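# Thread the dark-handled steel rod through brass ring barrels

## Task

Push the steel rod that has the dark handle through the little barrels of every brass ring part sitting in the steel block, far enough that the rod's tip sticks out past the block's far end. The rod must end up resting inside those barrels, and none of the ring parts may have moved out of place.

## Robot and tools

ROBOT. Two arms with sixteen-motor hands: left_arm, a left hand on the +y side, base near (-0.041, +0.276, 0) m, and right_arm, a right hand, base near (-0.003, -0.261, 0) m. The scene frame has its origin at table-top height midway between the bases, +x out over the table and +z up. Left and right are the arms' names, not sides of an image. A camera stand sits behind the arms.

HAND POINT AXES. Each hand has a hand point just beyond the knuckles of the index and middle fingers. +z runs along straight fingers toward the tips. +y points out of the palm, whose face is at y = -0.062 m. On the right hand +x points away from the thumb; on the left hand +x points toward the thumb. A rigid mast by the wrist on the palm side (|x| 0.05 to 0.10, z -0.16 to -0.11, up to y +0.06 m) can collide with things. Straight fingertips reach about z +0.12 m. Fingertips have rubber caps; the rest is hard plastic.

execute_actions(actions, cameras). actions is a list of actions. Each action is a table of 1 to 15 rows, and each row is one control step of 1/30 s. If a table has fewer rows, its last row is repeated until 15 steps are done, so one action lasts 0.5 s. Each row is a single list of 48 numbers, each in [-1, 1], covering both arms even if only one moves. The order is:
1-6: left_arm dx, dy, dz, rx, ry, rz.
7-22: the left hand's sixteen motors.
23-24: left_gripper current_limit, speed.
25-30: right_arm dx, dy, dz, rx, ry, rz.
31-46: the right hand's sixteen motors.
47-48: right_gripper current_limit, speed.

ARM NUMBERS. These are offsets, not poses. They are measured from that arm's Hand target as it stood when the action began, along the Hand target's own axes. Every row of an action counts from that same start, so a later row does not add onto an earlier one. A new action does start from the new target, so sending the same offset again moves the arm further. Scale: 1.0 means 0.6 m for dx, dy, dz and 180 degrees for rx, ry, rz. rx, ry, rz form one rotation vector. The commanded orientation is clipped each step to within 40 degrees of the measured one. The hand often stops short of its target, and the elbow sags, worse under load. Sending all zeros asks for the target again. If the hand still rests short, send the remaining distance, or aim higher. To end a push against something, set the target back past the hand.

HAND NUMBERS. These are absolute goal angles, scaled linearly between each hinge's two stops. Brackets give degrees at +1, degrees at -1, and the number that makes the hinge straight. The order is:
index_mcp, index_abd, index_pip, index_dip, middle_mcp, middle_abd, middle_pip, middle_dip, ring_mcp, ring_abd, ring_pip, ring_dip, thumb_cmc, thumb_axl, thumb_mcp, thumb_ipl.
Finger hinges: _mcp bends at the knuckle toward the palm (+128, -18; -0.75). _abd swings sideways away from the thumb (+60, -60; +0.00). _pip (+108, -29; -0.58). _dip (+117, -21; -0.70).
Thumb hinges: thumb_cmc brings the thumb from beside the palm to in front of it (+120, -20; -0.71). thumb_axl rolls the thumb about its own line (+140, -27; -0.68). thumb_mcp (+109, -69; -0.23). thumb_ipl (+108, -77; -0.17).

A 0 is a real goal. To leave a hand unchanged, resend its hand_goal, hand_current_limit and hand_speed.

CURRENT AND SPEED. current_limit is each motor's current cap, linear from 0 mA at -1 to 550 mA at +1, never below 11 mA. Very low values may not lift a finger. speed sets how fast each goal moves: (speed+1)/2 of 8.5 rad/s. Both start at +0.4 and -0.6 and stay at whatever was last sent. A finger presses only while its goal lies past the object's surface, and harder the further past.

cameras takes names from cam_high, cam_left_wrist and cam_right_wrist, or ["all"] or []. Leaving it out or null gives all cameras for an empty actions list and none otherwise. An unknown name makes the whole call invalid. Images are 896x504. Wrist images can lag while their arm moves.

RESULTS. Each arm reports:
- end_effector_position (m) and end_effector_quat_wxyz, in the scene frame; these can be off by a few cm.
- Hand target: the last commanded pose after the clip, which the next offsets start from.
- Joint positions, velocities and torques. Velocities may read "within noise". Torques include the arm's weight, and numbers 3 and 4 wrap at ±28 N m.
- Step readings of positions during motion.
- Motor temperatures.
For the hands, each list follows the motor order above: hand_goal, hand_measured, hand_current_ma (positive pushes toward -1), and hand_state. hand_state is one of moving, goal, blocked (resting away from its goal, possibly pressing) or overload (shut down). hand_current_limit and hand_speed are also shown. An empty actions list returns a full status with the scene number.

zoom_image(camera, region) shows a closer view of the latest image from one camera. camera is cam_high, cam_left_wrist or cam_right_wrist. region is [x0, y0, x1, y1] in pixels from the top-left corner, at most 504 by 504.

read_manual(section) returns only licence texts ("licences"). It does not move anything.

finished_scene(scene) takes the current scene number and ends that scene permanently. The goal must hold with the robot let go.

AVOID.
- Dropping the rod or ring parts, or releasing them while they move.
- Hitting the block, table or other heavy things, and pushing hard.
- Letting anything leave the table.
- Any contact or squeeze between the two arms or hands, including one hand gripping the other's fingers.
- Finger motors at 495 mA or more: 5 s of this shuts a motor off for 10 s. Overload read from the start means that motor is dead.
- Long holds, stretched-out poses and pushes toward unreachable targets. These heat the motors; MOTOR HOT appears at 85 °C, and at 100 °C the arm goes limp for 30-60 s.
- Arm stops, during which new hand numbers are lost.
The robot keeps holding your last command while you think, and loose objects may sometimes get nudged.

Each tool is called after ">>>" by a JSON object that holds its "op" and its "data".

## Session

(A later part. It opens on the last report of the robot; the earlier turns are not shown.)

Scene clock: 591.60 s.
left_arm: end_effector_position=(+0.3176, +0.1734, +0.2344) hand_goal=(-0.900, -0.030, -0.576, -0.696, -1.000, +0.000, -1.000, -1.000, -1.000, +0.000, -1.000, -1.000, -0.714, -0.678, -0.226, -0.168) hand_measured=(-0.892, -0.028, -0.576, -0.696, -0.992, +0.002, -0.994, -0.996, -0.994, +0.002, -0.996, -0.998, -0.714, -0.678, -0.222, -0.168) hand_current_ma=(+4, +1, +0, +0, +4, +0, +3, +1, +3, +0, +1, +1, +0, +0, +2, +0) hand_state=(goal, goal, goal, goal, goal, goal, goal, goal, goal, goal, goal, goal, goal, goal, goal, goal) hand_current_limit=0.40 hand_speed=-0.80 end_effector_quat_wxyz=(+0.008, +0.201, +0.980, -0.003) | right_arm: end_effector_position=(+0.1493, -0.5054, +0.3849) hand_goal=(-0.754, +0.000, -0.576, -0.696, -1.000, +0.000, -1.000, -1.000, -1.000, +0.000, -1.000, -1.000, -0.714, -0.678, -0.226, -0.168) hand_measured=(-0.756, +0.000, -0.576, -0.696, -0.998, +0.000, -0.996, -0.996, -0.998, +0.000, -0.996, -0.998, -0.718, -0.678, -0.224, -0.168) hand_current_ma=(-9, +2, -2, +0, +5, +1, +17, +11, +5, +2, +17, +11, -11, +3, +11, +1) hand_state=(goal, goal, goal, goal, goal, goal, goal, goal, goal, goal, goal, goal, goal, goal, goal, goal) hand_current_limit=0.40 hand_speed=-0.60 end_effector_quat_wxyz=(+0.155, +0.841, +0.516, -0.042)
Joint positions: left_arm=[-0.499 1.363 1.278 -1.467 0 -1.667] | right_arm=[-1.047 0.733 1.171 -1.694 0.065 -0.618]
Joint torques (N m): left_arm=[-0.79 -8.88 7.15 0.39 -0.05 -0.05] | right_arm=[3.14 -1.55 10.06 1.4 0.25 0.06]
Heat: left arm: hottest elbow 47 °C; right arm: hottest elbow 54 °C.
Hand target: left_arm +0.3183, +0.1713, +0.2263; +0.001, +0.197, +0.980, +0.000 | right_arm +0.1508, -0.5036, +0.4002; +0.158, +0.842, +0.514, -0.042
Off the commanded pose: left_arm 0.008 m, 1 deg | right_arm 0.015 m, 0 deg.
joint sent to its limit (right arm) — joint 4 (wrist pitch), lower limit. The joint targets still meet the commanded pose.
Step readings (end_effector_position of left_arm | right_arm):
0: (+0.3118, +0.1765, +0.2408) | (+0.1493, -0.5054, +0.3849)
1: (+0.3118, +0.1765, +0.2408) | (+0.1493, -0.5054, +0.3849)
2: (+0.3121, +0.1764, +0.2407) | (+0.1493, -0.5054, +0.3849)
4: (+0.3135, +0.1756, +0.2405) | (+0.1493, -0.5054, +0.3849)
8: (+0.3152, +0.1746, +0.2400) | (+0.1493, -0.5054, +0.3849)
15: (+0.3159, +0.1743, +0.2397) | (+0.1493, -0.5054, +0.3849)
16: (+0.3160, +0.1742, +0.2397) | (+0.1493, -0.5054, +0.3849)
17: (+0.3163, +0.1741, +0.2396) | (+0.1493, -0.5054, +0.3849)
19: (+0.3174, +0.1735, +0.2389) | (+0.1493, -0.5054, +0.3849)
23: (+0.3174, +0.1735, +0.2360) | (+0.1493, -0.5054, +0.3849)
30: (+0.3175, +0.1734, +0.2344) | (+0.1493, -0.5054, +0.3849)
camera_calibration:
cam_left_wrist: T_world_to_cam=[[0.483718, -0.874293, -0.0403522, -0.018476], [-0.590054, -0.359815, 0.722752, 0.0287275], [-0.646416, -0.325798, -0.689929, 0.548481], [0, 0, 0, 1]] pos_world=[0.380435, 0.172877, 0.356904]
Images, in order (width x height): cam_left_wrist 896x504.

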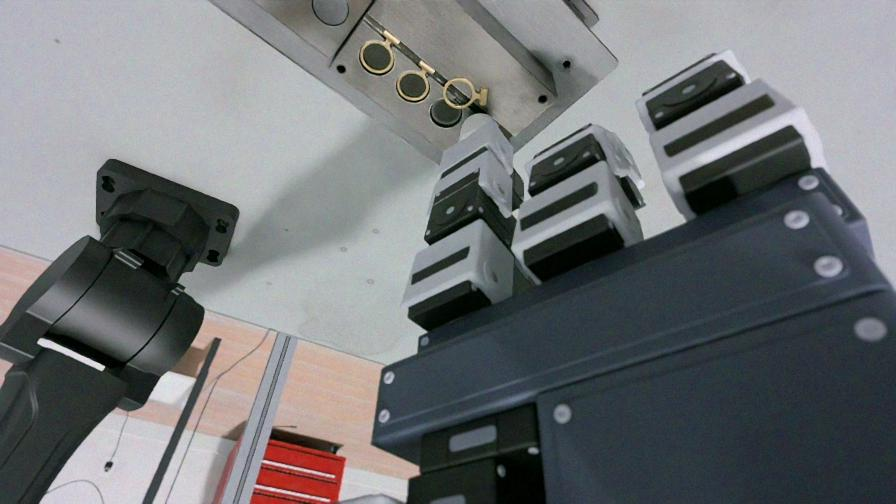

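>>> {"op": "execute_actions", "data": {"actions": [[[0,0,0.005,0,0,0,-0.91,-0.015,-0.576,-0.696,-1,0,-1,-1,-1,0,-1,-1,-0.714,-0.678,-0.226,-0.168,0.4,-0.8,0,0,0,0,0,0,-0.754,0,-0.576,-0.696,-1,0,-1,-1,-1,0,-1,-1,-0.714,-0.678,-0.226,-0.168,0.4,-0.6]],[[0,0,0.003,0,0,0,-0.91,-0.015,-0.576,-0.696,-1,0,-1,-1,-1,0,-1,-1,-0.714,-0.678,-0.226,-0.168,0.4,-0.8,0,0,0,0,0,0,-0.754,0,-0.576,-0.696,-1,0,-1,-1,-1,0,-1,-1,-0.714,-0.678,-0.226,-0.168,0.4,-0.6]]], "cameras": ["cam_left_wrist"]}}

>>> {"op": "zoom_image", "data": {"camera": "cam_left_wrist", "region": [410, 20, 570, 160]}}

Scene clock: 593.73 s.
left_arm: end_effector_position=(+0.3177, +0.1733, +0.2298) hand_goal=(-0.910, -0.016, -0.576, -0.696, -1.000, +0.000, -1.000, -1.000, -1.000, +0.000, -1.000, -1.000, -0.714, -0.678, -0.226, -0.168) hand_measured=(-0.902, -0.018, -0.576, -0.696, -0.992, +0.002, -0.994, -0.996, -0.994, +0.002, -0.996, -0.998, -0.714, -0.678, -0.222, -0.168) hand_current_ma=(+5, -1, +0, +0, +4, +0, +3, +1, +3, +0, +1, +1, +0, +0, +2, +0) hand_state=(goal, goal, goal, goal, goal, goal, goal, goal, goal, goal, goal, goal, goal, goal, goal, goal) hand_current_limit=0.40 hand_speed=-0.80 end_effector_quat_wxyz=(+0.009, +0.201, +0.980, -0.003) | right_arm: end_effector_position=(+0.1493, -0.5054, +0.3849) hand_goal=(-0.754, +0.000, -0.576, -0.696, -1.000, +0.000, -1.000, -1.000, -1.000, +0.000, -1.000, -1.000, -0.714, -0.678, -0.226, -0.168) hand_measured=(-0.756, +0.000, -0.576, -0.696, -0.998, +0.000, -0.996, -0.996, -0.998, +0.000, -0.996, -0.998, -0.718, -0.678, -0.224, -0.168) hand_current_ma=(-9, +2, -2, +0, +5, +1, +17, +11, +5, +2, +17, +11, -11, +3, +11, +1) hand_state=(goal, goal, goal, goal, goal, goal, goal, goal, goal, goal, goal, goal, goal, goal, goal, goal) hand_current_limit=0.40 hand_speed=-0.60 end_effector_quat_wxyz=(+0.155, +0.841, +0.516, -0.042)
Joint positions: left_arm=[-0.499 1.364 1.267 -1.455 0 -1.667] | right_arm=[-1.047 0.733 1.171 -1.694 0.065 -0.618]
Joint torques (N m): left_arm=[-1.08 -8.64 7.15 0.43 0 -0.08] | right_arm=[2.08 -1.08 10.21 1.47 0.25 0.05]
Heat: left arm: hottest elbow 47 °C; right arm: hottest elbow 54 °C.
Hand target: left_arm +0.3183, +0.1713, +0.2214; +0.001, +0.197, +0.980, +0.000 | right_arm +0.1508, -0.5036, +0.4002; +0.158, +0.842, +0.514, -0.042
Off the commanded pose: left_arm 0.009 m, 1 deg | right_arm 0.015 m, 0 deg.
joint sent to its limit (right arm) — joint 4 (wrist pitch), lower limit. The joint targets still meet the commanded pose.
Step readings (end_effector_position of left_arm | right_arm):
0: (+0.3176, +0.1734, +0.2344) | (+0.1493, -0.5054, +0.3849)
1: (+0.3176, +0.1734, +0.2344) | (+0.1493, -0.5054, +0.3849)
2: (+0.3177, +0.1733, +0.2343) | (+0.1493, -0.5054, +0.3849)
4: (+0.3180, +0.1732, +0.2337) | (+0.1493, -0.5054, +0.3849)
8: (+0.3176, +0.1734, +0.2322) | (+0.1493, -0.5054, +0.3849)
15: (+0.3176, +0.1734, +0.2316) | (+0.1493, -0.5054, +0.3849)
16: (+0.3176, +0.1734, +0.2316) | (+0.1493, -0.5054, +0.3849)
17: (+0.3177, +0.1733, +0.2316) | (+0.1493, -0.5054, +0.3849)
19: (+0.3180, +0.1731, +0.2315) | (+0.1493, -0.5054, +0.3849)
23: (+0.3178, +0.1732, +0.2305) | (+0.1493, -0.5054, +0.3849)
30: (+0.3176, +0.1734, +0.2299) | (+0.1493, -0.5054, +0.3849)
camera_calibration:
cam_left_wrist: T_world_to_cam=[[0.483764, -0.874301, -0.0396399, -0.0189226], [-0.590554, -0.359519, 0.72249, 0.0322104], [-0.645925, -0.326105, -0.690244, 0.545352], [0, 0, 0, 1]] pos_world=[0.380433, 0.172878, 0.352405]
Images, in order (width x height): cam_left_wrist 896x504.

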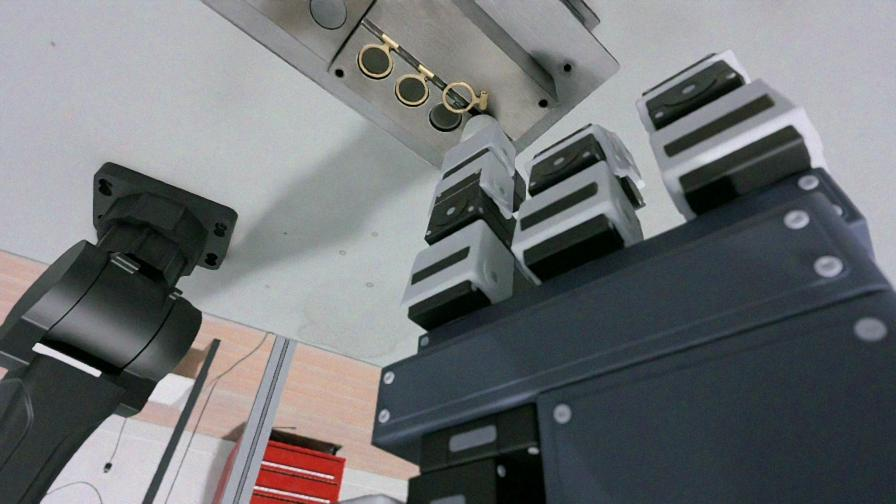

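Scaled by 3.150 from the camera's 896x504 image, which has a finer 1280x720 frame.

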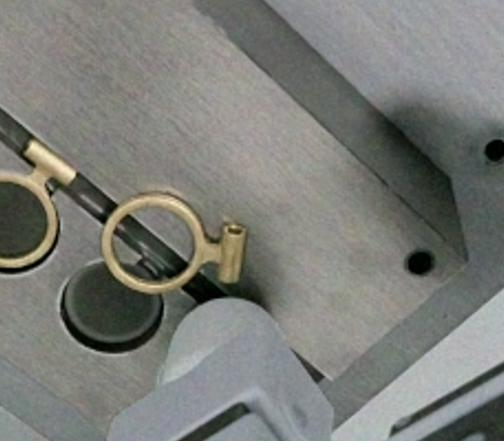

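>>> {"op": "execute_actions", "data": {"actions": [[[0,0,0,0,0,0,-0.885,0.012,-0.576,-0.696,-1,0,-1,-1,-1,0,-1,-1,-0.714,-0.678,-0.226,-0.168,0.4,-0.95,0,0,0,0,0,0,-0.754,0,-0.576,-0.696,-1,0,-1,-1,-1,0,-1,-1,-0.714,-0.678,-0.226,-0.168,0.4,-0.6]],[[0,0,0,0,0,0,-0.868,0.032,-0.576,-0.696,-1,0,-1,-1,-1,0,-1,-1,-0.714,-0.678,-0.226,-0.168,0.4,-0.95,0,0,0,0,0,0,-0.754,0,-0.576,-0.696,-1,0,-1,-1,-1,0,-1,-1,-0.714,-0.678,-0.226,-0.168,0.4,-0.6]]], "cameras": ["cam_left_wrist"]}}

>>> {"op": "zoom_image", "data": {"camera": "cam_left_wrist", "region": [410, 20, 570, 160]}}

Scene clock: 595.57 s.
left_arm: end_effector_position=(+0.3176, +0.1733, +0.2298) hand_goal=(-0.868, +0.032, -0.576, -0.696, -1.000, +0.000, -1.000, -1.000, -1.000, +0.000, -1.000, -1.000, -0.714, -0.678, -0.226, -0.168) hand_measured=(-0.880, +0.016, -0.578, -0.696, -0.992, +0.002, -0.994, -0.996, -0.994, +0.002, -0.996, -0.998, -0.714, -0.678, -0.222, -0.168) hand_current_ma=(-9, -10, +0, +0, +4, +0, +3, +1, +3, +0, +1, +1, +0, +0, +2, +0) hand_state=(goal, goal, goal, goal, goal, goal, goal, goal, goal, goal, goal, goal, goal, goal, goal, goal) hand_current_limit=0.40 hand_speed=-0.95 end_effector_quat_wxyz=(+0.009, +0.201, +0.980, -0.003) | right_arm: end_effector_position=(+0.1493, -0.5054, +0.3849) hand_goal=(-0.754, +0.000, -0.576, -0.696, -1.000, +0.000, -1.000, -1.000, -1.000, +0.000, -1.000, -1.000, -0.714, -0.678, -0.226, -0.168) hand_measured=(-0.756, +0.000, -0.576, -0.696, -0.998, +0.000, -0.996, -0.996, -0.998, +0.000, -0.996, -0.998, -0.718, -0.678, -0.224, -0.168) hand_current_ma=(-9, +2, -2, +0, +5, +1, +17, +11, +5, +2, +17, +11, -11, +3, +11, +1) hand_state=(goal, goal, goal, goal, goal, goal, goal, goal, goal, goal, goal, goal, goal, goal, goal, goal) hand_current_limit=0.40 hand_speed=-0.60 end_effector_quat_wxyz=(+0.155, +0.841, +0.516, -0.042)
Joint positions: left_arm=[-0.499 1.364 1.267 -1.455 0 -1.667] | right_arm=[-1.047 0.733 1.171 -1.694 0.065 -0.618]
Joint torques (N m): left_arm=[-1.2 -8.64 7.15 0.44 -0.03 -0.01] | right_arm=[3.37 -0.67 9.99 1.47 0.23 0.03]
Heat: left arm: hottest elbow 47 °C; right arm: hottest elbow 54 °C.
Hand target: left_arm +0.3183, +0.1713, +0.2214; +0.001, +0.197, +0.980, +0.000 | right_arm +0.1508, -0.5036, +0.4002; +0.158, +0.842, +0.514, -0.042
Off the commanded pose: left_arm 0.009 m, 1 deg | right_arm 0.015 m, 0 deg.
joint sent to its limit (right arm) — joint 4 (wrist pitch), lower limit. The joint targets still meet the commanded pose.
Step readings (end_effector_position of left_arm | right_arm):
0: (+0.3177, +0.1733, +0.2298) | (+0.1493, -0.5054, +0.3849)
1: (+0.3177, +0.1733, +0.2298) | (+0.1493, -0.5054, +0.3849)
2: (+0.3177, +0.1733, +0.2298) | (+0.1493, -0.5054, +0.3849)
4: (+0.3177, +0.1733, +0.2298) | (+0.1493, -0.5054, +0.3849)
8: (+0.3177, +0.1733, +0.2298) | (+0.1493, -0.5054, +0.3849)
15: (+0.3177, +0.1733, +0.2298) | (+0.1493, -0.5054, +0.3849)
16: (+0.3177, +0.1733, +0.2298) | (+0.1493, -0.5054, +0.3849)
17: (+0.3177, +0.1733, +0.2298) | (+0.1493, -0.5054, +0.3849)
19: (+0.3177, +0.1733, +0.2298) | (+0.1493, -0.5054, +0.3849)
23: (+0.3177, +0.1733, +0.2298) | (+0.1493, -0.5054, +0.3849)
30: (+0.3176, +0.1733, +0.2298) | (+0.1493, -0.5054, +0.3849)
camera_calibration:
cam_left_wrist: T_world_to_cam=[[0.48404, -0.874147, -0.0396488, -0.0189152], [-0.590436, -0.359711, 0.722491, 0.0321752], [-0.645826, -0.326304, -0.690243, 0.545317], [0, 0, 0, 1]] pos_world=[0.380333, 0.172978, 0.352405]
Images, in order (width x height): cam_left_wrist 896x504.

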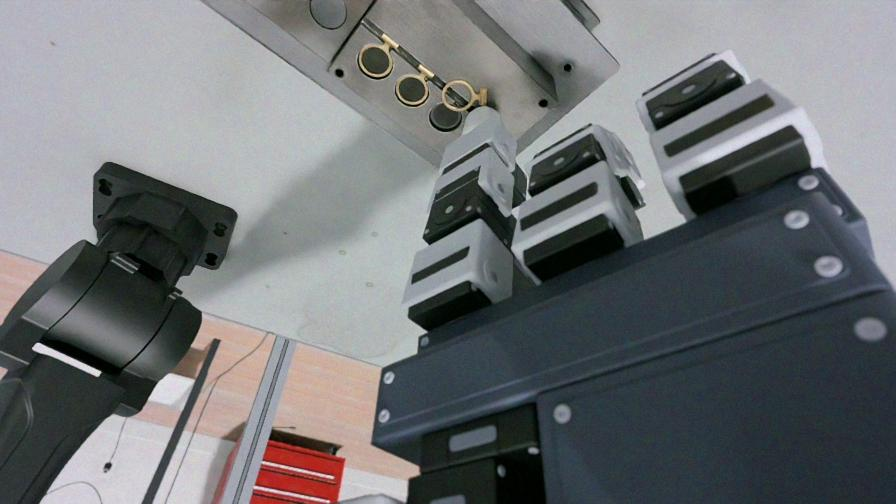

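Scaled by 3.150 from the camera's 896x504 image, which has a finer 1280x720 frame.

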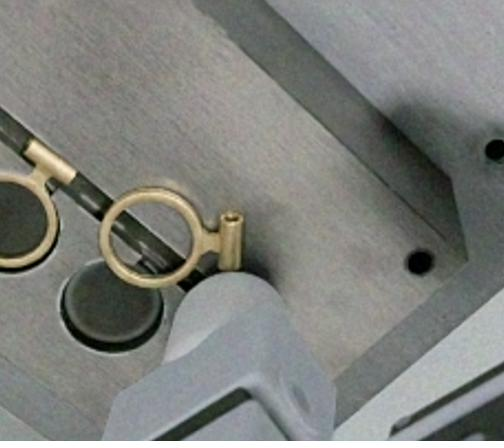

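>>> {"op": "execute_actions", "data": {"actions": [[[0,0,0,0,0,0,-0.85,0.052,-0.576,-0.696,-1,0,-1,-1,-1,0,-1,-1,-0.714,-0.678,-0.226,-0.168,0.4,-0.95,0,0,0,0,0,0,-0.754,0,-0.576,-0.696,-1,0,-1,-1,-1,0,-1,-1,-0.714,-0.678,-0.226,-0.168,0.4,-0.6]],[[0,0,0,0,0,0,-0.837,0.068,-0.576,-0.696,-1,0,-1,-1,-1,0,-1,-1,-0.714,-0.678,-0.226,-0.168,0.4,-0.95,0,0,0,0,0,0,-0.754,0,-0.576,-0.696,-1,0,-1,-1,-1,0,-1,-1,-0.714,-0.678,-0.226,-0.168,0.4,-0.6]]], "cameras": ["cam_left_wrist"]}}

>>> {"op": "zoom_image", "data": {"camera": "cam_left_wrist", "region": [410, 20, 570, 160]}}

Scene clock: 597.20 s.
left_arm: end_effector_position=(+0.3174, +0.1730, +0.2297) hand_goal=(-0.838, +0.068, -0.576, -0.696, -1.000, +0.000, -1.000, -1.000, -1.000, +0.000, -1.000, -1.000, -0.714, -0.678, -0.226, -0.168) hand_measured=(-0.866, +0.030, -0.582, -0.698, -0.992, +0.002, -0.994, -0.996, -0.994, +0.002, -0.996, -0.998, -0.714, -0.678, -0.222, -0.168) hand_current_ma=(-37, -43, -3, -1, +4, +0, +3, +1, +3, +0, +1, +1, +0, +0, +2, +0) hand_state=(blocked, blocked, goal, goal, goal, goal, goal, goal, goal, goal, goal, goal, goal, goal, goal, goal) hand_current_limit=0.40 hand_speed=-0.95 end_effector_quat_wxyz=(+0.009, +0.200, +0.980, -0.004) | right_arm: end_effector_position=(+0.1493, -0.5054, +0.3849) hand_goal=(-0.754, +0.000, -0.576, -0.696, -1.000, +0.000, -1.000, -1.000, -1.000, +0.000, -1.000, -1.000, -0.714, -0.678, -0.226, -0.168) hand_measured=(-0.756, +0.000, -0.576, -0.696, -0.998, +0.000, -0.996, -0.996, -0.998, +0.000, -0.996, -0.998, -0.718, -0.678, -0.224, -0.168) hand_current_ma=(-9, +2, -2, +0, +5, +1, +17, +11, +5, +2, +17, +11, -11, +3, +11, +1) hand_state=(goal, goal, goal, goal, goal, goal, goal, goal, goal, goal, goal, goal, goal, goal, goal, goal) hand_current_limit=0.40 hand_speed=-0.60 end_effector_quat_wxyz=(+0.155, +0.841, +0.516, -0.042)
Joint positions: left_arm=[-0.499 1.364 1.267 -1.455 0.002 -1.668] | right_arm=[-1.047 0.733 1.171 -1.694 0.065 -0.618]
Joint torques (N m): left_arm=[-1.03 -8.7 7.13 0.43 -0.11 -0.07] | right_arm=[2.32 -1.08 10.28 1.28 0.2 0.05]
Heat: left arm: hottest elbow 47 °C; right arm: hottest elbow 54 °C.
Hand target: left_arm +0.3183, +0.1713, +0.2215; +0.001, +0.197, +0.980, +0.000 | right_arm +0.1508, -0.5036, +0.4002; +0.158, +0.842, +0.514, -0.042
Off the commanded pose: left_arm 0.008 m, 1 deg | right_arm 0.015 m, 0 deg.
joint sent to its limit (right arm) — joint 4 (wrist pitch), lower limit. The joint targets still meet the commanded pose.
Step readings (end_effector_position of left_arm | right_arm):
0: (+0.3176, +0.1733, +0.2298) | (+0.1493, -0.5054, +0.3849)
1: (+0.3176, +0.1733, +0.2298) | (+0.1493, -0.5054, +0.3849)
2: (+0.3176, +0.1733, +0.2298) | (+0.1493, -0.5054, +0.3849)
4: (+0.3175, +0.1732, +0.2297) | (+0.1493, -0.5054, +0.3849)
8: (+0.3175, +0.1732, +0.2297) | (+0.1493, -0.5054, +0.3849)
15: (+0.3175, +0.1732, +0.2297) | (+0.1493, -0.5054, +0.3849)
16: (+0.3175, +0.1732, +0.2297) | (+0.1493, -0.5054, +0.3849)
17: (+0.3175, +0.1731, +0.2297) | (+0.1493, -0.5054, +0.3849)
19: (+0.3174, +0.1730, +0.2297) | (+0.1493, -0.5054, +0.3849)
23: (+0.3174, +0.1730, +0.2297) | (+0.1493, -0.5054, +0.3849)
30: (+0.3174, +0.1730, +0.2297) | (+0.1493, -0.5054, +0.3849)
camera_calibration:
cam_left_wrist: T_world_to_cam=[[0.484335, -0.87403, -0.0386218, -0.0195018], [-0.589617, -0.358708, 0.723658, 0.0313912], [-0.646352, -0.327721, -0.689078, 0.545185], [0, 0, 0, 1]] pos_world=[0.380336, 0.172883, 0.352205]
Images, in order (width x height): cam_left_wrist 896x504.

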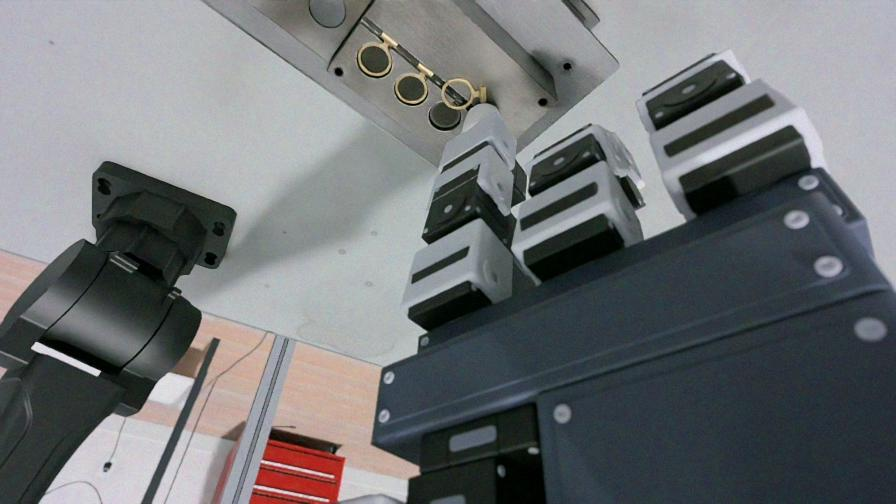

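Scaled by 3.150 from the camera's 896x504 image, which has a finer 1280x720 frame.

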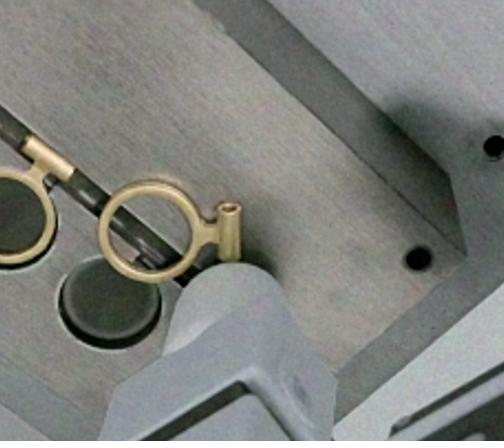

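>>> {"op": "execute_actions", "data": {"actions": [[[0,0,0,0,0,0,-0.815,0.095,-0.576,-0.696,-1,0,-1,-1,-1,0,-1,-1,-0.714,-0.678,-0.226,-0.168,0.4,-0.95,0,0,0,0,0,0,-0.754,0,-0.576,-0.696,-1,0,-1,-1,-1,0,-1,-1,-0.714,-0.678,-0.226,-0.168,0.4,-0.6]]], "cameras": ["cam_left_wrist"]}}

>>> {"op": "zoom_image", "data": {"camera": "cam_left_wrist", "region": [410, 20, 570, 160]}}

Scene clock: 598.27 s.
left_arm: end_effector_position=(+0.3173, +0.1728, +0.2296) hand_goal=(-0.816, +0.094, -0.576, -0.696, -1.000, +0.000, -1.000, -1.000, -1.000, +0.000, -1.000, -1.000, -0.714, -0.678, -0.226, -0.168) hand_measured=(-0.856, +0.044, -0.586, -0.700, -0.992, +0.002, -0.994, -0.996, -0.994, +0.002, -0.996, -0.998, -0.714, -0.678, -0.222, -0.168) hand_current_ma=(-61, -65, -6, -2, +4, +0, +3, +1, +3, +0, +1, +1, +0, +0, +2, +0) hand_state=(blocked, blocked, goal, goal, goal, goal, goal, goal, goal, goal, goal, goal, goal, goal, goal, goal) hand_current_limit=0.40 hand_speed=-0.95 end_effector_quat_wxyz=(+0.008, +0.200, +0.980, -0.004) | right_arm: end_effector_position=(+0.1493, -0.5054, +0.3849) hand_goal=(-0.754, +0.000, -0.576, -0.696, -1.000, +0.000, -1.000, -1.000, -1.000, +0.000, -1.000, -1.000, -0.714, -0.678, -0.226, -0.168) hand_measured=(-0.756, +0.000, -0.576, -0.696, -0.998, +0.000, -0.996, -0.996, -0.998, +0.000, -0.996, -0.998, -0.718, -0.678, -0.224, -0.168) hand_current_ma=(-9, +2, -2, +0, +5, +1, +17, +11, +5, +2, +17, +11, -11, +3, +11, +1) hand_state=(goal, goal, goal, goal, goal, goal, goal, goal, goal, goal, goal, goal, goal, goal, goal, goal) hand_current_limit=0.40 hand_speed=-0.60 end_effector_quat_wxyz=(+0.155, +0.841, +0.516, -0.042)
Joint positions: left_arm=[-0.499 1.364 1.267 -1.455 0.003 -1.668] | right_arm=[-1.047 0.733 1.171 -1.694 0.065 -0.618]
Joint torques (N m): left_arm=[-1.14 -8.59 7.09 0.5 -0.18 -0.02] | right_arm=[3.72 0.44 10.3 1.26 0.22 0.06]
Heat: left arm: hottest elbow 47 °C; right arm: hottest elbow 54 °C.
Hand target: left_arm +0.3184, +0.1713, +0.2215; +0.001, +0.197, +0.980, +0.000 | right_arm +0.1508, -0.5036, +0.4002; +0.158, +0.842, +0.514, -0.042
Off the commanded pose: left_arm 0.008 m, 1 deg | right_arm 0.015 m, 0 deg.
joint sent to its limit (right arm) — joint 4 (wrist pitch), lower limit. The joint targets still meet the commanded pose.
Step readings (end_effector_position of left_arm | right_arm):
0: (+0.3174, +0.1730, +0.2297) | (+0.1493, -0.5054, +0.3849)
1: (+0.3174, +0.1730, +0.2297) | (+0.1493, -0.5054, +0.3849)
2: (+0.3174, +0.1729, +0.2296) | (+0.1493, -0.5054, +0.3849)
4: (+0.3173, +0.1729, +0.2296) | (+0.1493, -0.5054, +0.3849)
8: (+0.3173, +0.1728, +0.2296) | (+0.1493, -0.5054, +0.3849)
15: (+0.3173, +0.1728, +0.2296) | (+0.1493, -0.5054, +0.3849)
camera_calibration:
cam_left_wrist: T_world_to_cam=[[0.484304, -0.874082, -0.0378224, -0.0198066], [-0.589098, -0.357755, 0.724552, 0.0307668], [-0.646849, -0.328622, -0.688182, 0.544982], [0, 0, 0, 1]] pos_world=[0.380238, 0.172787, 0.352005]
Images, in order (width x height): cam_left_wrist 896x504.

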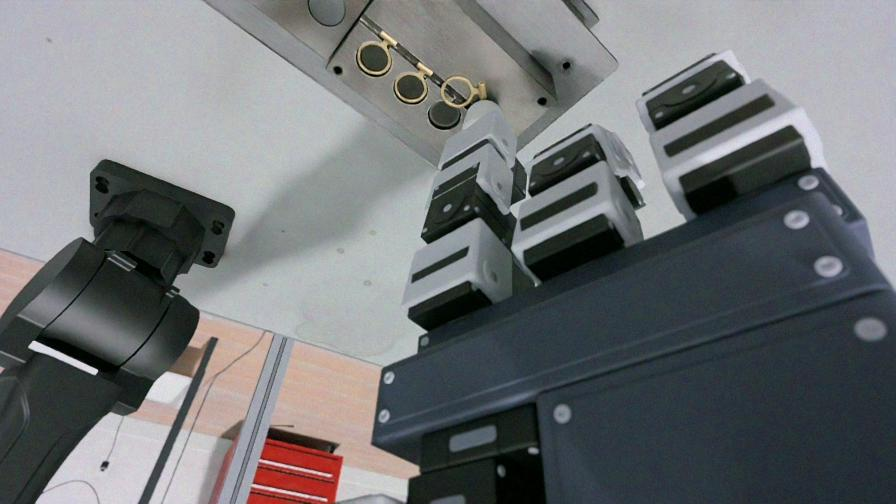

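Scaled by 3.150 from the camera's 896x504 image, which has a finer 1280x720 frame.

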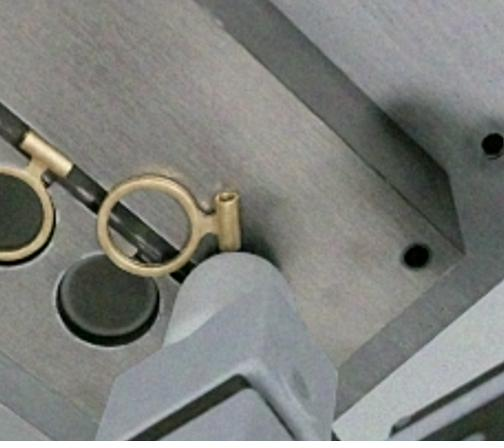

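>>> {"op": "execute_actions", "data": {"actions": [[[0,0,0,0,0,0,-0.795,0.12,-0.576,-0.696,-1,0,-1,-1,-1,0,-1,-1,-0.714,-0.678,-0.226,-0.168,0.4,-0.95,0,0,0,0,0,0,-0.754,0,-0.576,-0.696,-1,0,-1,-1,-1,0,-1,-1,-0.714,-0.678,-0.226,-0.168,0.4,-0.6]]], "cameras": ["cam_left_wrist"]}}

>>> {"op": "zoom_image", "data": {"camera": "cam_left_wrist", "region": [410, 20, 570, 160]}}

Scene clock: 599.50 s.
left_arm: end_effector_position=(+0.3171, +0.1726, +0.2294) hand_goal=(-0.796, +0.120, -0.576, -0.696, -1.000, +0.000, -1.000, -1.000, -1.000, +0.000, -1.000, -1.000, -0.714, -0.678, -0.226, -0.168) hand_measured=(-0.844, +0.064, -0.588, -0.702, -0.992, +0.002, -0.994, -0.996, -0.994, +0.002, -0.996, -0.998, -0.714, -0.678, -0.222, -0.168) hand_current_ma=(-81, -76, -9, -3, +4, +0, +3, +1, +3, +0, +1, +1, +0, +0, +2, +0) hand_state=(blocked, blocked, goal, goal, goal, goal, goal, goal, goal, goal, goal, goal, goal, goal, goal, goal) hand_current_limit=0.40 hand_speed=-0.95 end_effector_quat_wxyz=(+0.008, +0.200, +0.980, -0.005) | right_arm: end_effector_position=(+0.1493, -0.5054, +0.3849) hand_goal=(-0.754, +0.000, -0.576, -0.696, -1.000, +0.000, -1.000, -1.000, -1.000, +0.000, -1.000, -1.000, -0.714, -0.678, -0.226, -0.168) hand_measured=(-0.756, +0.000, -0.576, -0.696, -0.998, +0.000, -0.996, -0.996, -0.998, +0.000, -0.996, -0.998, -0.718, -0.678, -0.224, -0.168) hand_current_ma=(-9, +2, -2, +0, +5, +1, +17, +11, +5, +2, +17, +11, -11, +3, +11, +1) hand_state=(goal, goal, goal, goal, goal, goal, goal, goal, goal, goal, goal, goal, goal, goal, goal, goal) hand_current_limit=0.40 hand_speed=-0.60 end_effector_quat_wxyz=(+0.155, +0.841, +0.516, -0.042)
Joint positions: left_arm=[-0.499 1.364 1.267 -1.455 0.005 -1.669] | right_arm=[-1.047 0.733 1.171 -1.694 0.065 -0.618]
Joint torques (N m): left_arm=[-1.2 -8.59 7.23 0.53 -0.22 -0.04] | right_arm=[3.43 -1.03 10.25 1.39 0.24 0.06]
Heat: left arm: hottest elbow 47 °C; right arm: hottest elbow 54 °C.
Hand target: left_arm +0.3183, +0.1713, +0.2214; +0.001, +0.197, +0.980, +0.000 | right_arm +0.1508, -0.5036, +0.4002; +0.158, +0.842, +0.514, -0.042
Off the commanded pose: left_arm 0.008 m, 1 deg | right_arm 0.015 m, 0 deg.
joint sent to its limit (right arm) — joint 4 (wrist pitch), lower limit. The joint targets still meet the commanded pose.
Step readings (end_effector_position of left_arm | right_arm):
0: (+0.3173, +0.1728, +0.2296) | (+0.1493, -0.5054, +0.3849)
1: (+0.3173, +0.1728, +0.2295) | (+0.1493, -0.5054, +0.3849)
2: (+0.3172, +0.1727, +0.2295) | (+0.1493, -0.5054, +0.3849)
4: (+0.3171, +0.1726, +0.2294) | (+0.1493, -0.5054, +0.3849)
8: (+0.3171, +0.1726, +0.2294) | (+0.1493, -0.5054, +0.3849)
15: (+0.3171, +0.1726, +0.2294) | (+0.1493, -0.5054, +0.3849)
camera_calibration:
cam_left_wrist: T_world_to_cam=[[0.484906, -0.873783, -0.0370132, -0.0203286], [-0.588299, -0.357208, 0.72547, 0.0301344], [-0.647125, -0.33001, -0.687258, 0.544802], [0, 0, 0, 1]] pos_world=[0.38014, 0.172792, 0.351805]
Images, in order (width x height): cam_left_wrist 896x504.

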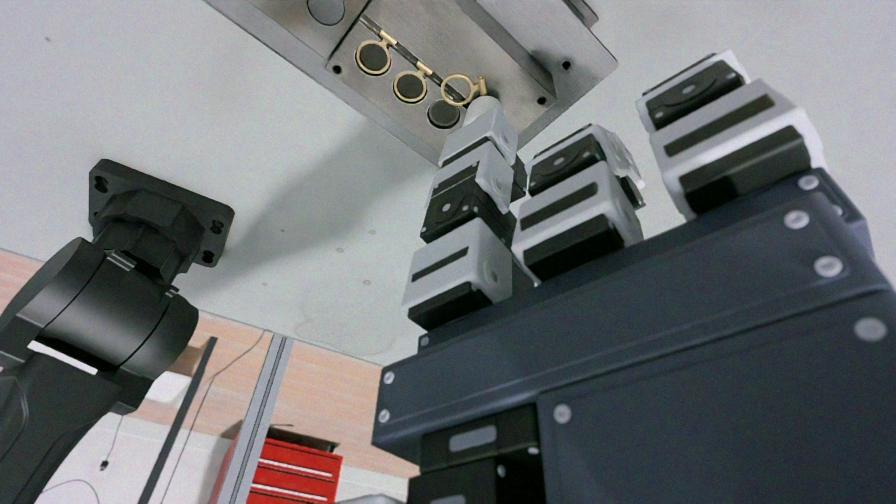

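Scaled by 3.150 from the camera's 896x504 image, which has a finer 1280x720 frame.

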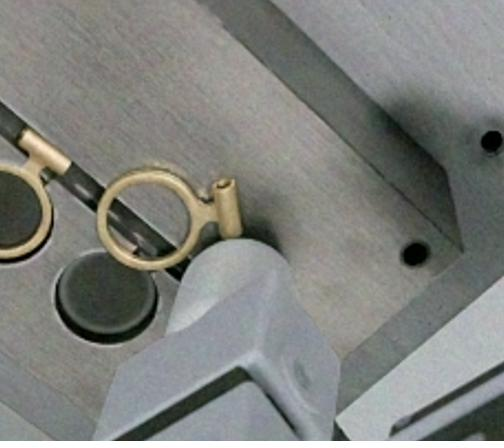

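>>> {"op": "execute_actions", "data": {"actions": [[[0,0,0,0,0,0,-0.77,0.14,-0.576,-0.696,-1,0,-1,-1,-1,0,-1,-1,-0.714,-0.678,-0.226,-0.168,0.4,-0.95,0,0,0,0,0,0,-0.754,0,-0.576,-0.696,-1,0,-1,-1,-1,0,-1,-1,-0.714,-0.678,-0.226,-0.168,0.4,-0.6]],[[0,0,0,0,0,0,-0.75,0.155,-0.576,-0.696,-1,0,-1,-1,-1,0,-1,-1,-0.714,-0.678,-0.226,-0.168,0.4,-0.95,0,0,0,0,0,0,-0.754,0,-0.576,-0.696,-1,0,-1,-1,-1,0,-1,-1,-0.714,-0.678,-0.226,-0.168,0.4,-0.6]]], "cameras": ["cam_left_wrist"]}}

>>> {"op": "zoom_image", "data": {"camera": "cam_left_wrist", "region": [410, 20, 570, 160]}}

Scene clock: 601.37 s.
left_arm: end_effector_position=(+0.3169, +0.1724, +0.2293) hand_goal=(-0.750, +0.154, -0.576, -0.696, -1.000, +0.000, -1.000, -1.000, -1.000, +0.000, -1.000, -1.000, -0.714, -0.678, -0.226, -0.168) hand_measured=(-0.788, +0.140, -0.590, -0.704, -0.992, +0.002, -0.994, -0.996, -0.994, +0.002, -0.996, -0.998, -0.714, -0.678, -0.222, -0.168) hand_current_ma=(-57, -8, -12, -4, +4, +0, +3, +1, +3, +0, +1, +1, +0, +0, +2, +0) hand_state=(blocked, goal, goal, goal, goal, goal, goal, goal, goal, goal, goal, goal, goal, goal, goal, goal) hand_current_limit=0.40 hand_speed=-0.95 end_effector_quat_wxyz=(+0.008, +0.200, +0.980, -0.006) | right_arm: end_effector_position=(+0.1493, -0.5054, +0.3849) hand_goal=(-0.754, +0.000, -0.576, -0.696, -1.000, +0.000, -1.000, -1.000, -1.000, +0.000, -1.000, -1.000, -0.714, -0.678, -0.226, -0.168) hand_measured=(-0.756, +0.000, -0.576, -0.696, -0.998, +0.000, -0.996, -0.996, -0.998, +0.000, -0.996, -0.998, -0.718, -0.678, -0.224, -0.168) hand_current_ma=(-9, +2, -2, +0, +5, +1, +17, +11, +5, +2, +17, +11, -11, +3, +11, +1) hand_state=(goal, goal, goal, goal, goal, goal, goal, goal, goal, goal, goal, goal, goal, goal, goal, goal) hand_current_limit=0.40 hand_speed=-0.60 end_effector_quat_wxyz=(+0.155, +0.841, +0.516, -0.042)
Joint positions: left_arm=[-0.499 1.364 1.267 -1.455 0.006 -1.67] | right_arm=[-1.047 0.733 1.171 -1.694 0.065 -0.618]
Joint torques (N m): left_arm=[-0.73 -8.59 7.15 0.49 -0.25 -0.03] | right_arm=[3.55 -0.85 10.09 1.24 0.26 0.09]
Heat: left arm: hottest elbow 47 °C; right arm: hottest elbow 54 °C.
Hand target: left_arm +0.3183, +0.1712, +0.2214; +0.001, +0.197, +0.980, +0.000 | right_arm +0.1508, -0.5036, +0.4002; +0.158, +0.842, +0.514, -0.042
Off the commanded pose: left_arm 0.008 m, 1 deg | right_arm 0.015 m, 0 deg.
joint sent to its limit (right arm) — joint 4 (wrist pitch), lower limit. The joint targets still meet the commanded pose.
Step readings (end_effector_position of left_arm | right_arm):
0: (+0.3171, +0.1726, +0.2294) | (+0.1493, -0.5054, +0.3849)
1: (+0.3171, +0.1726, +0.2294) | (+0.1493, -0.5054, +0.3849)
2: (+0.3171, +0.1725, +0.2294) | (+0.1493, -0.5054, +0.3849)
4: (+0.3170, +0.1725, +0.2294) | (+0.1493, -0.5054, +0.3849)
8: (+0.3170, +0.1724, +0.2293) | (+0.1493, -0.5054, +0.3849)
15: (+0.3170, +0.1724, +0.2293) | (+0.1493, -0.5054, +0.3849)
16: (+0.3170, +0.1724, +0.2293) | (+0.1493, -0.5054, +0.3849)
17: (+0.3170, +0.1724, +0.2293) | (+0.1493, -0.5054, +0.3849)
19: (+0.3170, +0.1724, +0.2293) | (+0.1493, -0.5054, +0.3849)
23: (+0.3169, +0.1724, +0.2293) | (+0.1493, -0.5054, +0.3849)
30: (+0.3169, +0.1724, +0.2293) | (+0.1493, -0.5054, +0.3849)
camera_calibration:
cam_left_wrist: T_world_to_cam=[[0.485843, -0.873288, -0.0363978, -0.0209399], [-0.587462, -0.357095, 0.726204, 0.0295547], [-0.647182, -0.331439, -0.686515, 0.544679], [0, 0, 0, 1]] pos_world=[0.380042, 0.172795, 0.351706]
Images, in order (width x height): cam_left_wrist 896x504.

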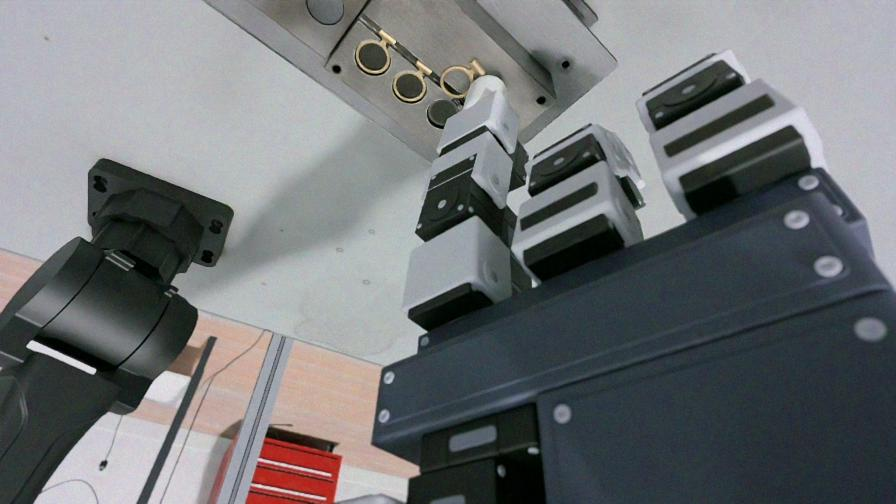

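Scaled by 3.150 from the camera's 896x504 image, which has a finer 1280x720 frame.

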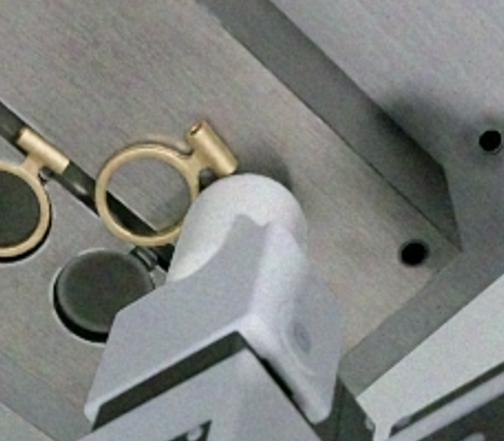

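>>> {"op": "execute_actions", "data": {"actions": [[[0,0,0,0,0,0,-0.732,0.15,-0.576,-0.696,-1,0,-1,-1,-1,0,-1,-1,-0.714,-0.678,-0.226,-0.168,0.4,-0.95,0,0,0,0,0,0,-0.754,0,-0.576,-0.696,-1,0,-1,-1,-1,0,-1,-1,-0.714,-0.678,-0.226,-0.168,0.4,-0.6]]], "cameras": ["cam_left_wrist"]}}

>>> {"op": "zoom_image", "data": {"camera": "cam_left_wrist", "region": [410, 20, 570, 160]}}

Scene clock: 602.83 s.
left_arm: end_effector_position=(+0.3169, +0.1724, +0.2293) hand_goal=(-0.732, +0.150, -0.576, -0.696, -1.000, +0.000, -1.000, -1.000, -1.000, +0.000, -1.000, -1.000, -0.714, -0.678, -0.226, -0.168) hand_measured=(-0.772, +0.146, -0.590, -0.704, -0.992, +0.002, -0.994, -0.996, -0.994, +0.002, -0.996, -0.998, -0.714, -0.678, -0.222, -0.168) hand_current_ma=(-60, -1, -12, -4, +4, +0, +3, +1, +3, +0, +1, +1, +0, +0, +2, +0) hand_state=(blocked, goal, goal, goal, goal, goal, goal, goal, goal, goal, goal, goal, goal, goal, goal, goal) hand_current_limit=0.40 hand_speed=-0.95 end_effector_quat_wxyz=(+0.008, +0.200, +0.980, -0.006) | right_arm: end_effector_position=(+0.1493, -0.5054, +0.3849) hand_goal=(-0.754, +0.000, -0.576, -0.696, -1.000, +0.000, -1.000, -1.000, -1.000, +0.000, -1.000, -1.000, -0.714, -0.678, -0.226, -0.168) hand_measured=(-0.756, +0.000, -0.576, -0.696, -0.998, +0.000, -0.996, -0.996, -0.998, +0.000, -0.996, -0.998, -0.718, -0.678, -0.224, -0.168) hand_current_ma=(-9, +2, -2, +0, +5, +1, +17, +11, +5, +2, +17, +11, -11, +3, +11, +1) hand_state=(goal, goal, goal, goal, goal, goal, goal, goal, goal, goal, goal, goal, goal, goal, goal, goal) hand_current_limit=0.40 hand_speed=-0.60 end_effector_quat_wxyz=(+0.155, +0.841, +0.516, -0.042)
Joint positions: left_arm=[-0.499 1.364 1.267 -1.455 0.006 -1.67] | right_arm=[-1.047 0.733 1.171 -1.694 0.065 -0.618]
Joint torques (N m): left_arm=[-1.08 -8.53 7.2 0.46 -0.29 -0.02] | right_arm=[3.84 -0.91 10.04 1.32 0.29 0]
Heat: left arm: hottest elbow 47 °C; right arm: hottest elbow 54 °C.
Hand target: left_arm +0.3183, +0.1712, +0.2214; +0.001, +0.197, +0.980, +0.000 | right_arm +0.1508, -0.5036, +0.4002; +0.158, +0.842, +0.514, -0.042
Off the commanded pose: left_arm 0.008 m, 1 deg | right_arm 0.015 m, 0 deg.
joint sent to its limit (right arm) — joint 4 (wrist pitch), lower limit. The joint targets still meet the commanded pose.
Step readings (end_effector_position of left_arm | right_arm):
0: (+0.3169, +0.1724, +0.2293) | (+0.1493, -0.5054, +0.3849)
1: (+0.3169, +0.1724, +0.2293) | (+0.1493, -0.5054, +0.3849)
2: (+0.3169, +0.1724, +0.2293) | (+0.1493, -0.5054, +0.3849)
4: (+0.3169, +0.1724, +0.2293) | (+0.1493, -0.5054, +0.3849)
8: (+0.3169, +0.1724, +0.2293) | (+0.1493, -0.5054, +0.3849)
15: (+0.3169, +0.1724, +0.2293) | (+0.1493, -0.5054, +0.3849)
camera_calibration:
cam_left_wrist: T_world_to_cam=[[0.485843, -0.873288, -0.0363978, -0.0209399], [-0.587462, -0.357095, 0.726204, 0.0295547], [-0.647182, -0.331439, -0.686515, 0.544679], [0, 0, 0, 1]] pos_world=[0.380042, 0.172795, 0.351706]
Images, in order (width x height): cam_left_wrist 896x504.

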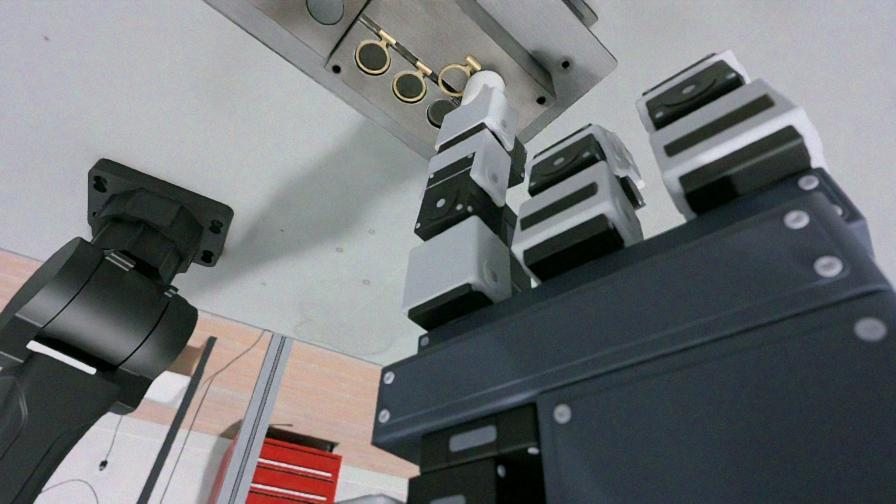

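Scaled by 3.150 from the camera's 896x504 image, which has a finer 1280x720 frame.

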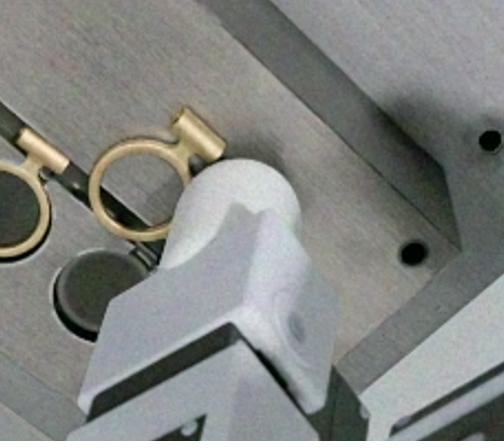

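>>> {"op": "execute_actions", "data": {"actions": [[[0,0,0,0,0,0,-0.722,0.14,-0.576,-0.696,-1,0,-1,-1,-1,0,-1,-1,-0.714,-0.678,-0.226,-0.168,0.4,-0.95,0,0,0,0,0,0,-0.754,0,-0.576,-0.696,-1,0,-1,-1,-1,0,-1,-1,-0.714,-0.678,-0.226,-0.168,0.4,-0.6]]], "cameras": ["cam_left_wrist"]}}

>>> {"op": "zoom_image", "data": {"camera": "cam_left_wrist", "region": [410, 20, 570, 160]}}

Scene clock: 604.20 s.
left_arm: end_effector_position=(+0.3169, +0.1724, +0.2293) hand_goal=(-0.722, +0.140, -0.576, -0.696, -1.000, +0.000, -1.000, -1.000, -1.000, +0.000, -1.000, -1.000, -0.714, -0.678, -0.226, -0.168) hand_measured=(-0.764, +0.146, -0.590, -0.704, -0.992, +0.002, -0.994, -0.996, -0.994, +0.002, -0.996, -0.998, -0.714, -0.678, -0.222, -0.168) hand_current_ma=(-66, +2, -12, -4, +4, +0, +3, +1, +3, +0, +1, +1, +0, +0, +2, +0) hand_state=(blocked, goal, goal, goal, goal, goal, goal, goal, goal, goal, goal, goal, goal, goal, goal, goal) hand_current_limit=0.40 hand_speed=-0.95 end_effector_quat_wxyz=(+0.008, +0.200, +0.980, -0.006) | right_arm: end_effector_position=(+0.1493, -0.5054, +0.3849) hand_goal=(-0.754, +0.000, -0.576, -0.696, -1.000, +0.000, -1.000, -1.000, -1.000, +0.000, -1.000, -1.000, -0.714, -0.678, -0.226, -0.168) hand_measured=(-0.756, +0.000, -0.576, -0.696, -0.998, +0.000, -0.996, -0.996, -0.998, +0.000, -0.996, -0.998, -0.718, -0.678, -0.224, -0.168) hand_current_ma=(-9, +2, -2, +0, +5, +1, +17, +11, +5, +2, +17, +11, -11, +3, +11, +1) hand_state=(goal, goal, goal, goal, goal, goal, goal, goal, goal, goal, goal, goal, goal, goal, goal, goal) hand_current_limit=0.40 hand_speed=-0.60 end_effector_quat_wxyz=(+0.155, +0.841, +0.516, -0.042)
Joint positions: left_arm=[-0.499 1.364 1.267 -1.455 0.006 -1.67] | right_arm=[-1.047 0.733 1.171 -1.694 0.065 -0.618]
Joint torques (N m): left_arm=[-1.26 -8.47 7.12 0.51 -0.27 -0.02] | right_arm=[3.02 -1.44 10.24 1.22 0.29 0.06]
Heat: left arm: hottest elbow 47 °C; right arm: hottest elbow 54 °C.
Hand target: left_arm +0.3183, +0.1712, +0.2214; +0.001, +0.197, +0.980, +0.000 | right_arm +0.1508, -0.5036, +0.4002; +0.158, +0.842, +0.514, -0.042
Off the commanded pose: left_arm 0.008 m, 1 deg | right_arm 0.015 m, 0 deg.
joint sent to its limit (right arm) — joint 4 (wrist pitch), lower limit. The joint targets still meet the commanded pose.
Step readings (end_effector_position of left_arm | right_arm):
0: (+0.3169, +0.1724, +0.2293) | (+0.1493, -0.5054, +0.3849)
1: (+0.3169, +0.1724, +0.2293) | (+0.1493, -0.5054, +0.3849)
2: (+0.3169, +0.1724, +0.2293) | (+0.1493, -0.5054, +0.3849)
4: (+0.3169, +0.1724, +0.2293) | (+0.1493, -0.5054, +0.3849)
8: (+0.3169, +0.1724, +0.2293) | (+0.1493, -0.5054, +0.3849)
15: (+0.3169, +0.1724, +0.2293) | (+0.1493, -0.5054, +0.3849)
camera_calibration:
cam_left_wrist: T_world_to_cam=[[0.485843, -0.873288, -0.0363978, -0.0209399], [-0.587462, -0.357095, 0.726204, 0.0295547], [-0.647182, -0.331439, -0.686515, 0.544679], [0, 0, 0, 1]] pos_world=[0.380042, 0.172795, 0.351706]
Images, in order (width x height): cam_left_wrist 896x504.

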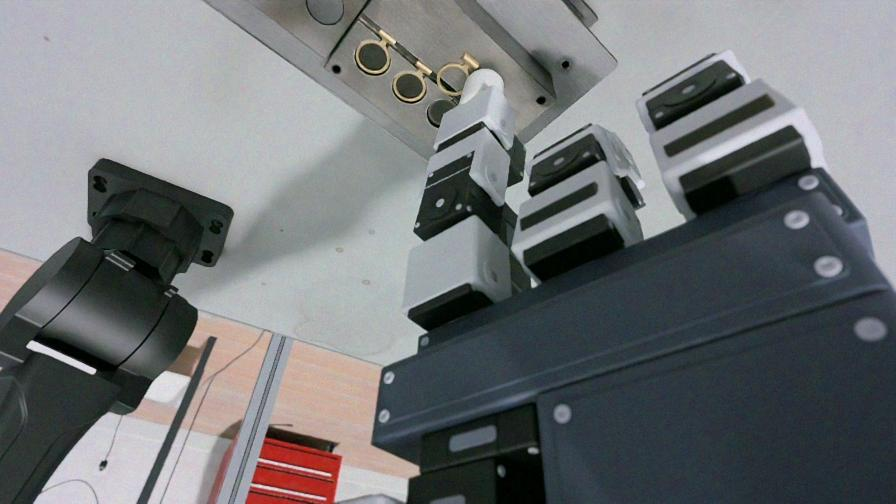

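Scaled by 3.150 from the camera's 896x504 image, which has a finer 1280x720 frame.

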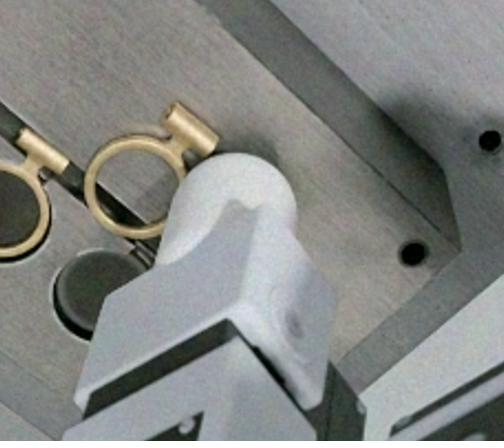

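>>> {"op": "execute_actions", "data": {"actions": [[[0,0,0,0,0,0,-0.8,0.14,-0.576,-0.696,-1,0,-1,-1,-1,0,-1,-1,-0.714,-0.678,-0.226,-0.168,0.4,-0.93,0,0,0,0,0,0,-0.754,0,-0.576,-0.696,-1,0,-1,-1,-1,0,-1,-1,-0.714,-0.678,-0.226,-0.168,0.4,-0.6]],[[0,0,-0.022,0,-0.02,0,-0.82,0.12,-0.576,-0.696,-1,0,-1,-1,-1,0,-1,-1,-0.714,-0.678,-0.226,-0.168,0.4,-0.9,0,0,0,0,0,0,-0.754,0,-0.576,-0.696,-1,0,-1,-1,-1,0,-1,-1,-0.714,-0.678,-0.226,-0.168,0.4,-0.6]],[[0,0,-0.02,0,0,0,-0.82,0.12,-0.576,-0.696,-1,0,-1,-1,-1,0,-1,-1,-0.714,-0.678,-0.226,-0.168,0.4,-0.8,0,0,0,0,0,0,-0.754,0,-0.576,-0.696,-1,0,-1,-1,-1,0,-1,-1,-0.714,-0.678,-0.226,-0.168,0.4,-0.6]],[[0,0,0,0,0.02,0,-0.82,0.12,-0.576,-0.696,-1,0,-1,-1,-1,0,-1,-1,-0.714,-0.678,-0.226,-0.168,0.4,-0.8,0,0,0,0,0,0,-0.754,0,-0.576,-0.696,-1,0,-1,-1,-1,0,-1,-1,-0.714,-0.678,-0.226,-0.168,0.4,-0.6]]], "cameras": ["cam_left_wrist"]}}

>>> {"op": "zoom_image", "data": {"camera": "cam_left_wrist", "region": [410, 20, 570, 160]}}

Scene clock: 607.50 s.
left_arm: end_effector_position=(+0.3076, +0.1791, +0.2368) hand_goal=(-0.820, +0.120, -0.576, -0.696, -1.000, +0.000, -1.000, -1.000, -1.000, +0.000, -1.000, -1.000, -0.714, -0.678, -0.226, -0.168) hand_measured=(-0.814, +0.122, -0.574, -0.696, -0.992, +0.002, -0.994, -0.996, -0.994, +0.002, -0.996, -0.998, -0.714, -0.678, -0.222, -0.168) hand_current_ma=(+3, +0, +0, +0, +4, +0, +3, +1, +3, +0, +1, +1, +0, +0, +2, +0) hand_state=(goal, goal, goal, goal, goal, goal, goal, goal, goal, goal, goal, goal, goal, goal, goal, goal) hand_current_limit=0.40 hand_speed=-0.80 end_effector_quat_wxyz=(-0.008, +0.199, +0.980, +0.004) | right_arm: end_effector_position=(+0.1493, -0.5054, +0.3849) hand_goal=(-0.754, +0.000, -0.576, -0.696, -1.000, +0.000, -1.000, -1.000, -1.000, +0.000, -1.000, -1.000, -0.714, -0.678, -0.226, -0.168) hand_measured=(-0.756, +0.000, -0.576, -0.696, -0.998, +0.000, -0.996, -0.996, -0.998, +0.000, -0.996, -0.998, -0.718, -0.678, -0.224, -0.168) hand_current_ma=(-9, +2, -2, +0, +5, +1, +17, +11, +5, +2, +17, +11, -11, +3, +11, +1) hand_state=(goal, goal, goal, goal, goal, goal, goal, goal, goal, goal, goal, goal, goal, goal, goal, goal) hand_current_limit=0.40 hand_speed=-0.60 end_effector_quat_wxyz=(+0.155, +0.841, +0.516, -0.042)
Joint positions: left_arm=[-0.499 1.356 1.274 -1.505 -0.003 -1.671] | right_arm=[-1.047 0.733 1.171 -1.694 0.065 -0.618]
Joint torques (N m): left_arm=[-1.2 -8.7 10.78 -0.35 0.09 -0.01] | right_arm=[3.37 -0.79 9.92 1.39 0.26 0.06]
Heat: left arm: hottest elbow 47 °C; right arm: hottest elbow 54 °C.
Hand target: left_arm +0.3176, +0.1715, +0.2467; +0.001, +0.197, +0.980, +0.000 | right_arm +0.1508, -0.5036, +0.4002; +0.158, +0.842, +0.514, -0.042
Off the commanded pose: left_arm 0.016 m, 1 deg | right_arm 0.015 m, 0 deg.
joint sent to its limit (right arm) — joint 4 (wrist pitch), lower limit. The joint targets still meet the commanded pose.
Step readings (end_effector_position of left_arm | right_arm):
0: (+0.3169, +0.1724, +0.2293) | (+0.1493, -0.5054, +0.3849)
1: (+0.3169, +0.1724, +0.2293) | (+0.1493, -0.5054, +0.3849)
2: (+0.3169, +0.1724, +0.2293) | (+0.1493, -0.5054, +0.3849)
4: (+0.3169, +0.1724, +0.2293) | (+0.1493, -0.5054, +0.3849)
8: (+0.3172, +0.1730, +0.2296) | (+0.1493, -0.5054, +0.3849)
15: (+0.3174, +0.1732, +0.2298) | (+0.1493, -0.5054, +0.3849)
16: (+0.3174, +0.1733, +0.2298) | (+0.1493, -0.5054, +0.3849)
17: (+0.3180, +0.1734, +0.2299) | (+0.1493, -0.5054, +0.3849)
19: (+0.3190, +0.1733, +0.2308) | (+0.1493, -0.5054, +0.3849)
23: (+0.3199, +0.1729, +0.2321) | (+0.1493, -0.5054, +0.3849)
30: (+0.3200, +0.1729, +0.2345) | (+0.1493, -0.5054, +0.3849)
31: (+0.3200, +0.1729, +0.2345) | (+0.1493, -0.5054, +0.3849)
32: (+0.3200, +0.1729, +0.2345) | (+0.1493, -0.5054, +0.3849)
34: (+0.3195, +0.1732, +0.2346) | (+0.1493, -0.5054, +0.3849)
38: (+0.3174, +0.1743, +0.2353) | (+0.1493, -0.5054, +0.3849)
45: (+0.3163, +0.1749, +0.2360) | (+0.1493, -0.5054, +0.3849)
46: (+0.3161, +0.1750, +0.2360) | (+0.1493, -0.5054, +0.3849)
47: (+0.3150, +0.1756, +0.2361) | (+0.1493, -0.5054, +0.3849)
49: (+0.3111, +0.1778, +0.2366) | (+0.1493, -0.5054, +0.3849)
53: (+0.3075, +0.1794, +0.2373) | (+0.1493, -0.5054, +0.3849)
60: (+0.3079, +0.1790, +0.2368) | (+0.1493, -0.5054, +0.3849)
camera_calibration:
cam_left_wrist: T_world_to_cam=[[0.485495, -0.871388, -0.0705458, -0.00246712], [-0.567448, -0.375482, 0.732814, 0.0166571], [-0.665054, -0.315747, -0.676762, 0.546382], [0, 0, 0, 1]] pos_world=[0.374023, 0.176623, 0.35739]
Images, in order (width x height): cam_left_wrist 896x504.

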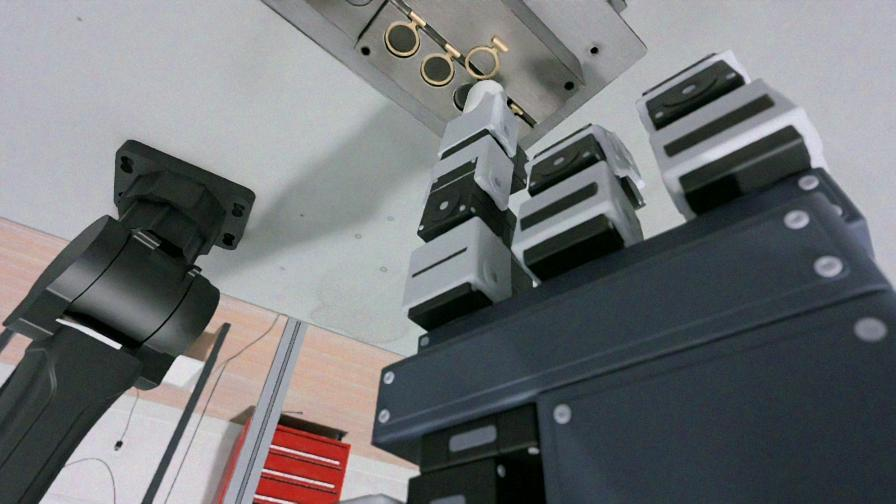

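Scaled by 3.150 from the camera's 896x504 image, which has a finer 1280x720 frame.

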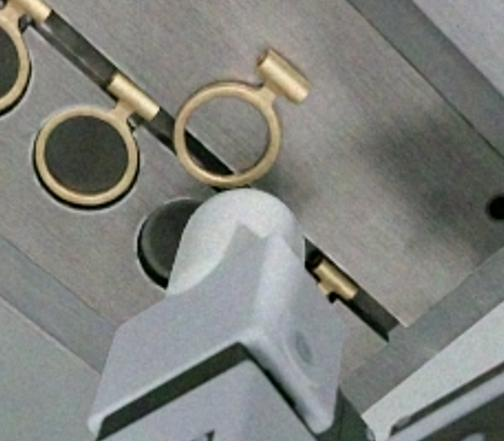

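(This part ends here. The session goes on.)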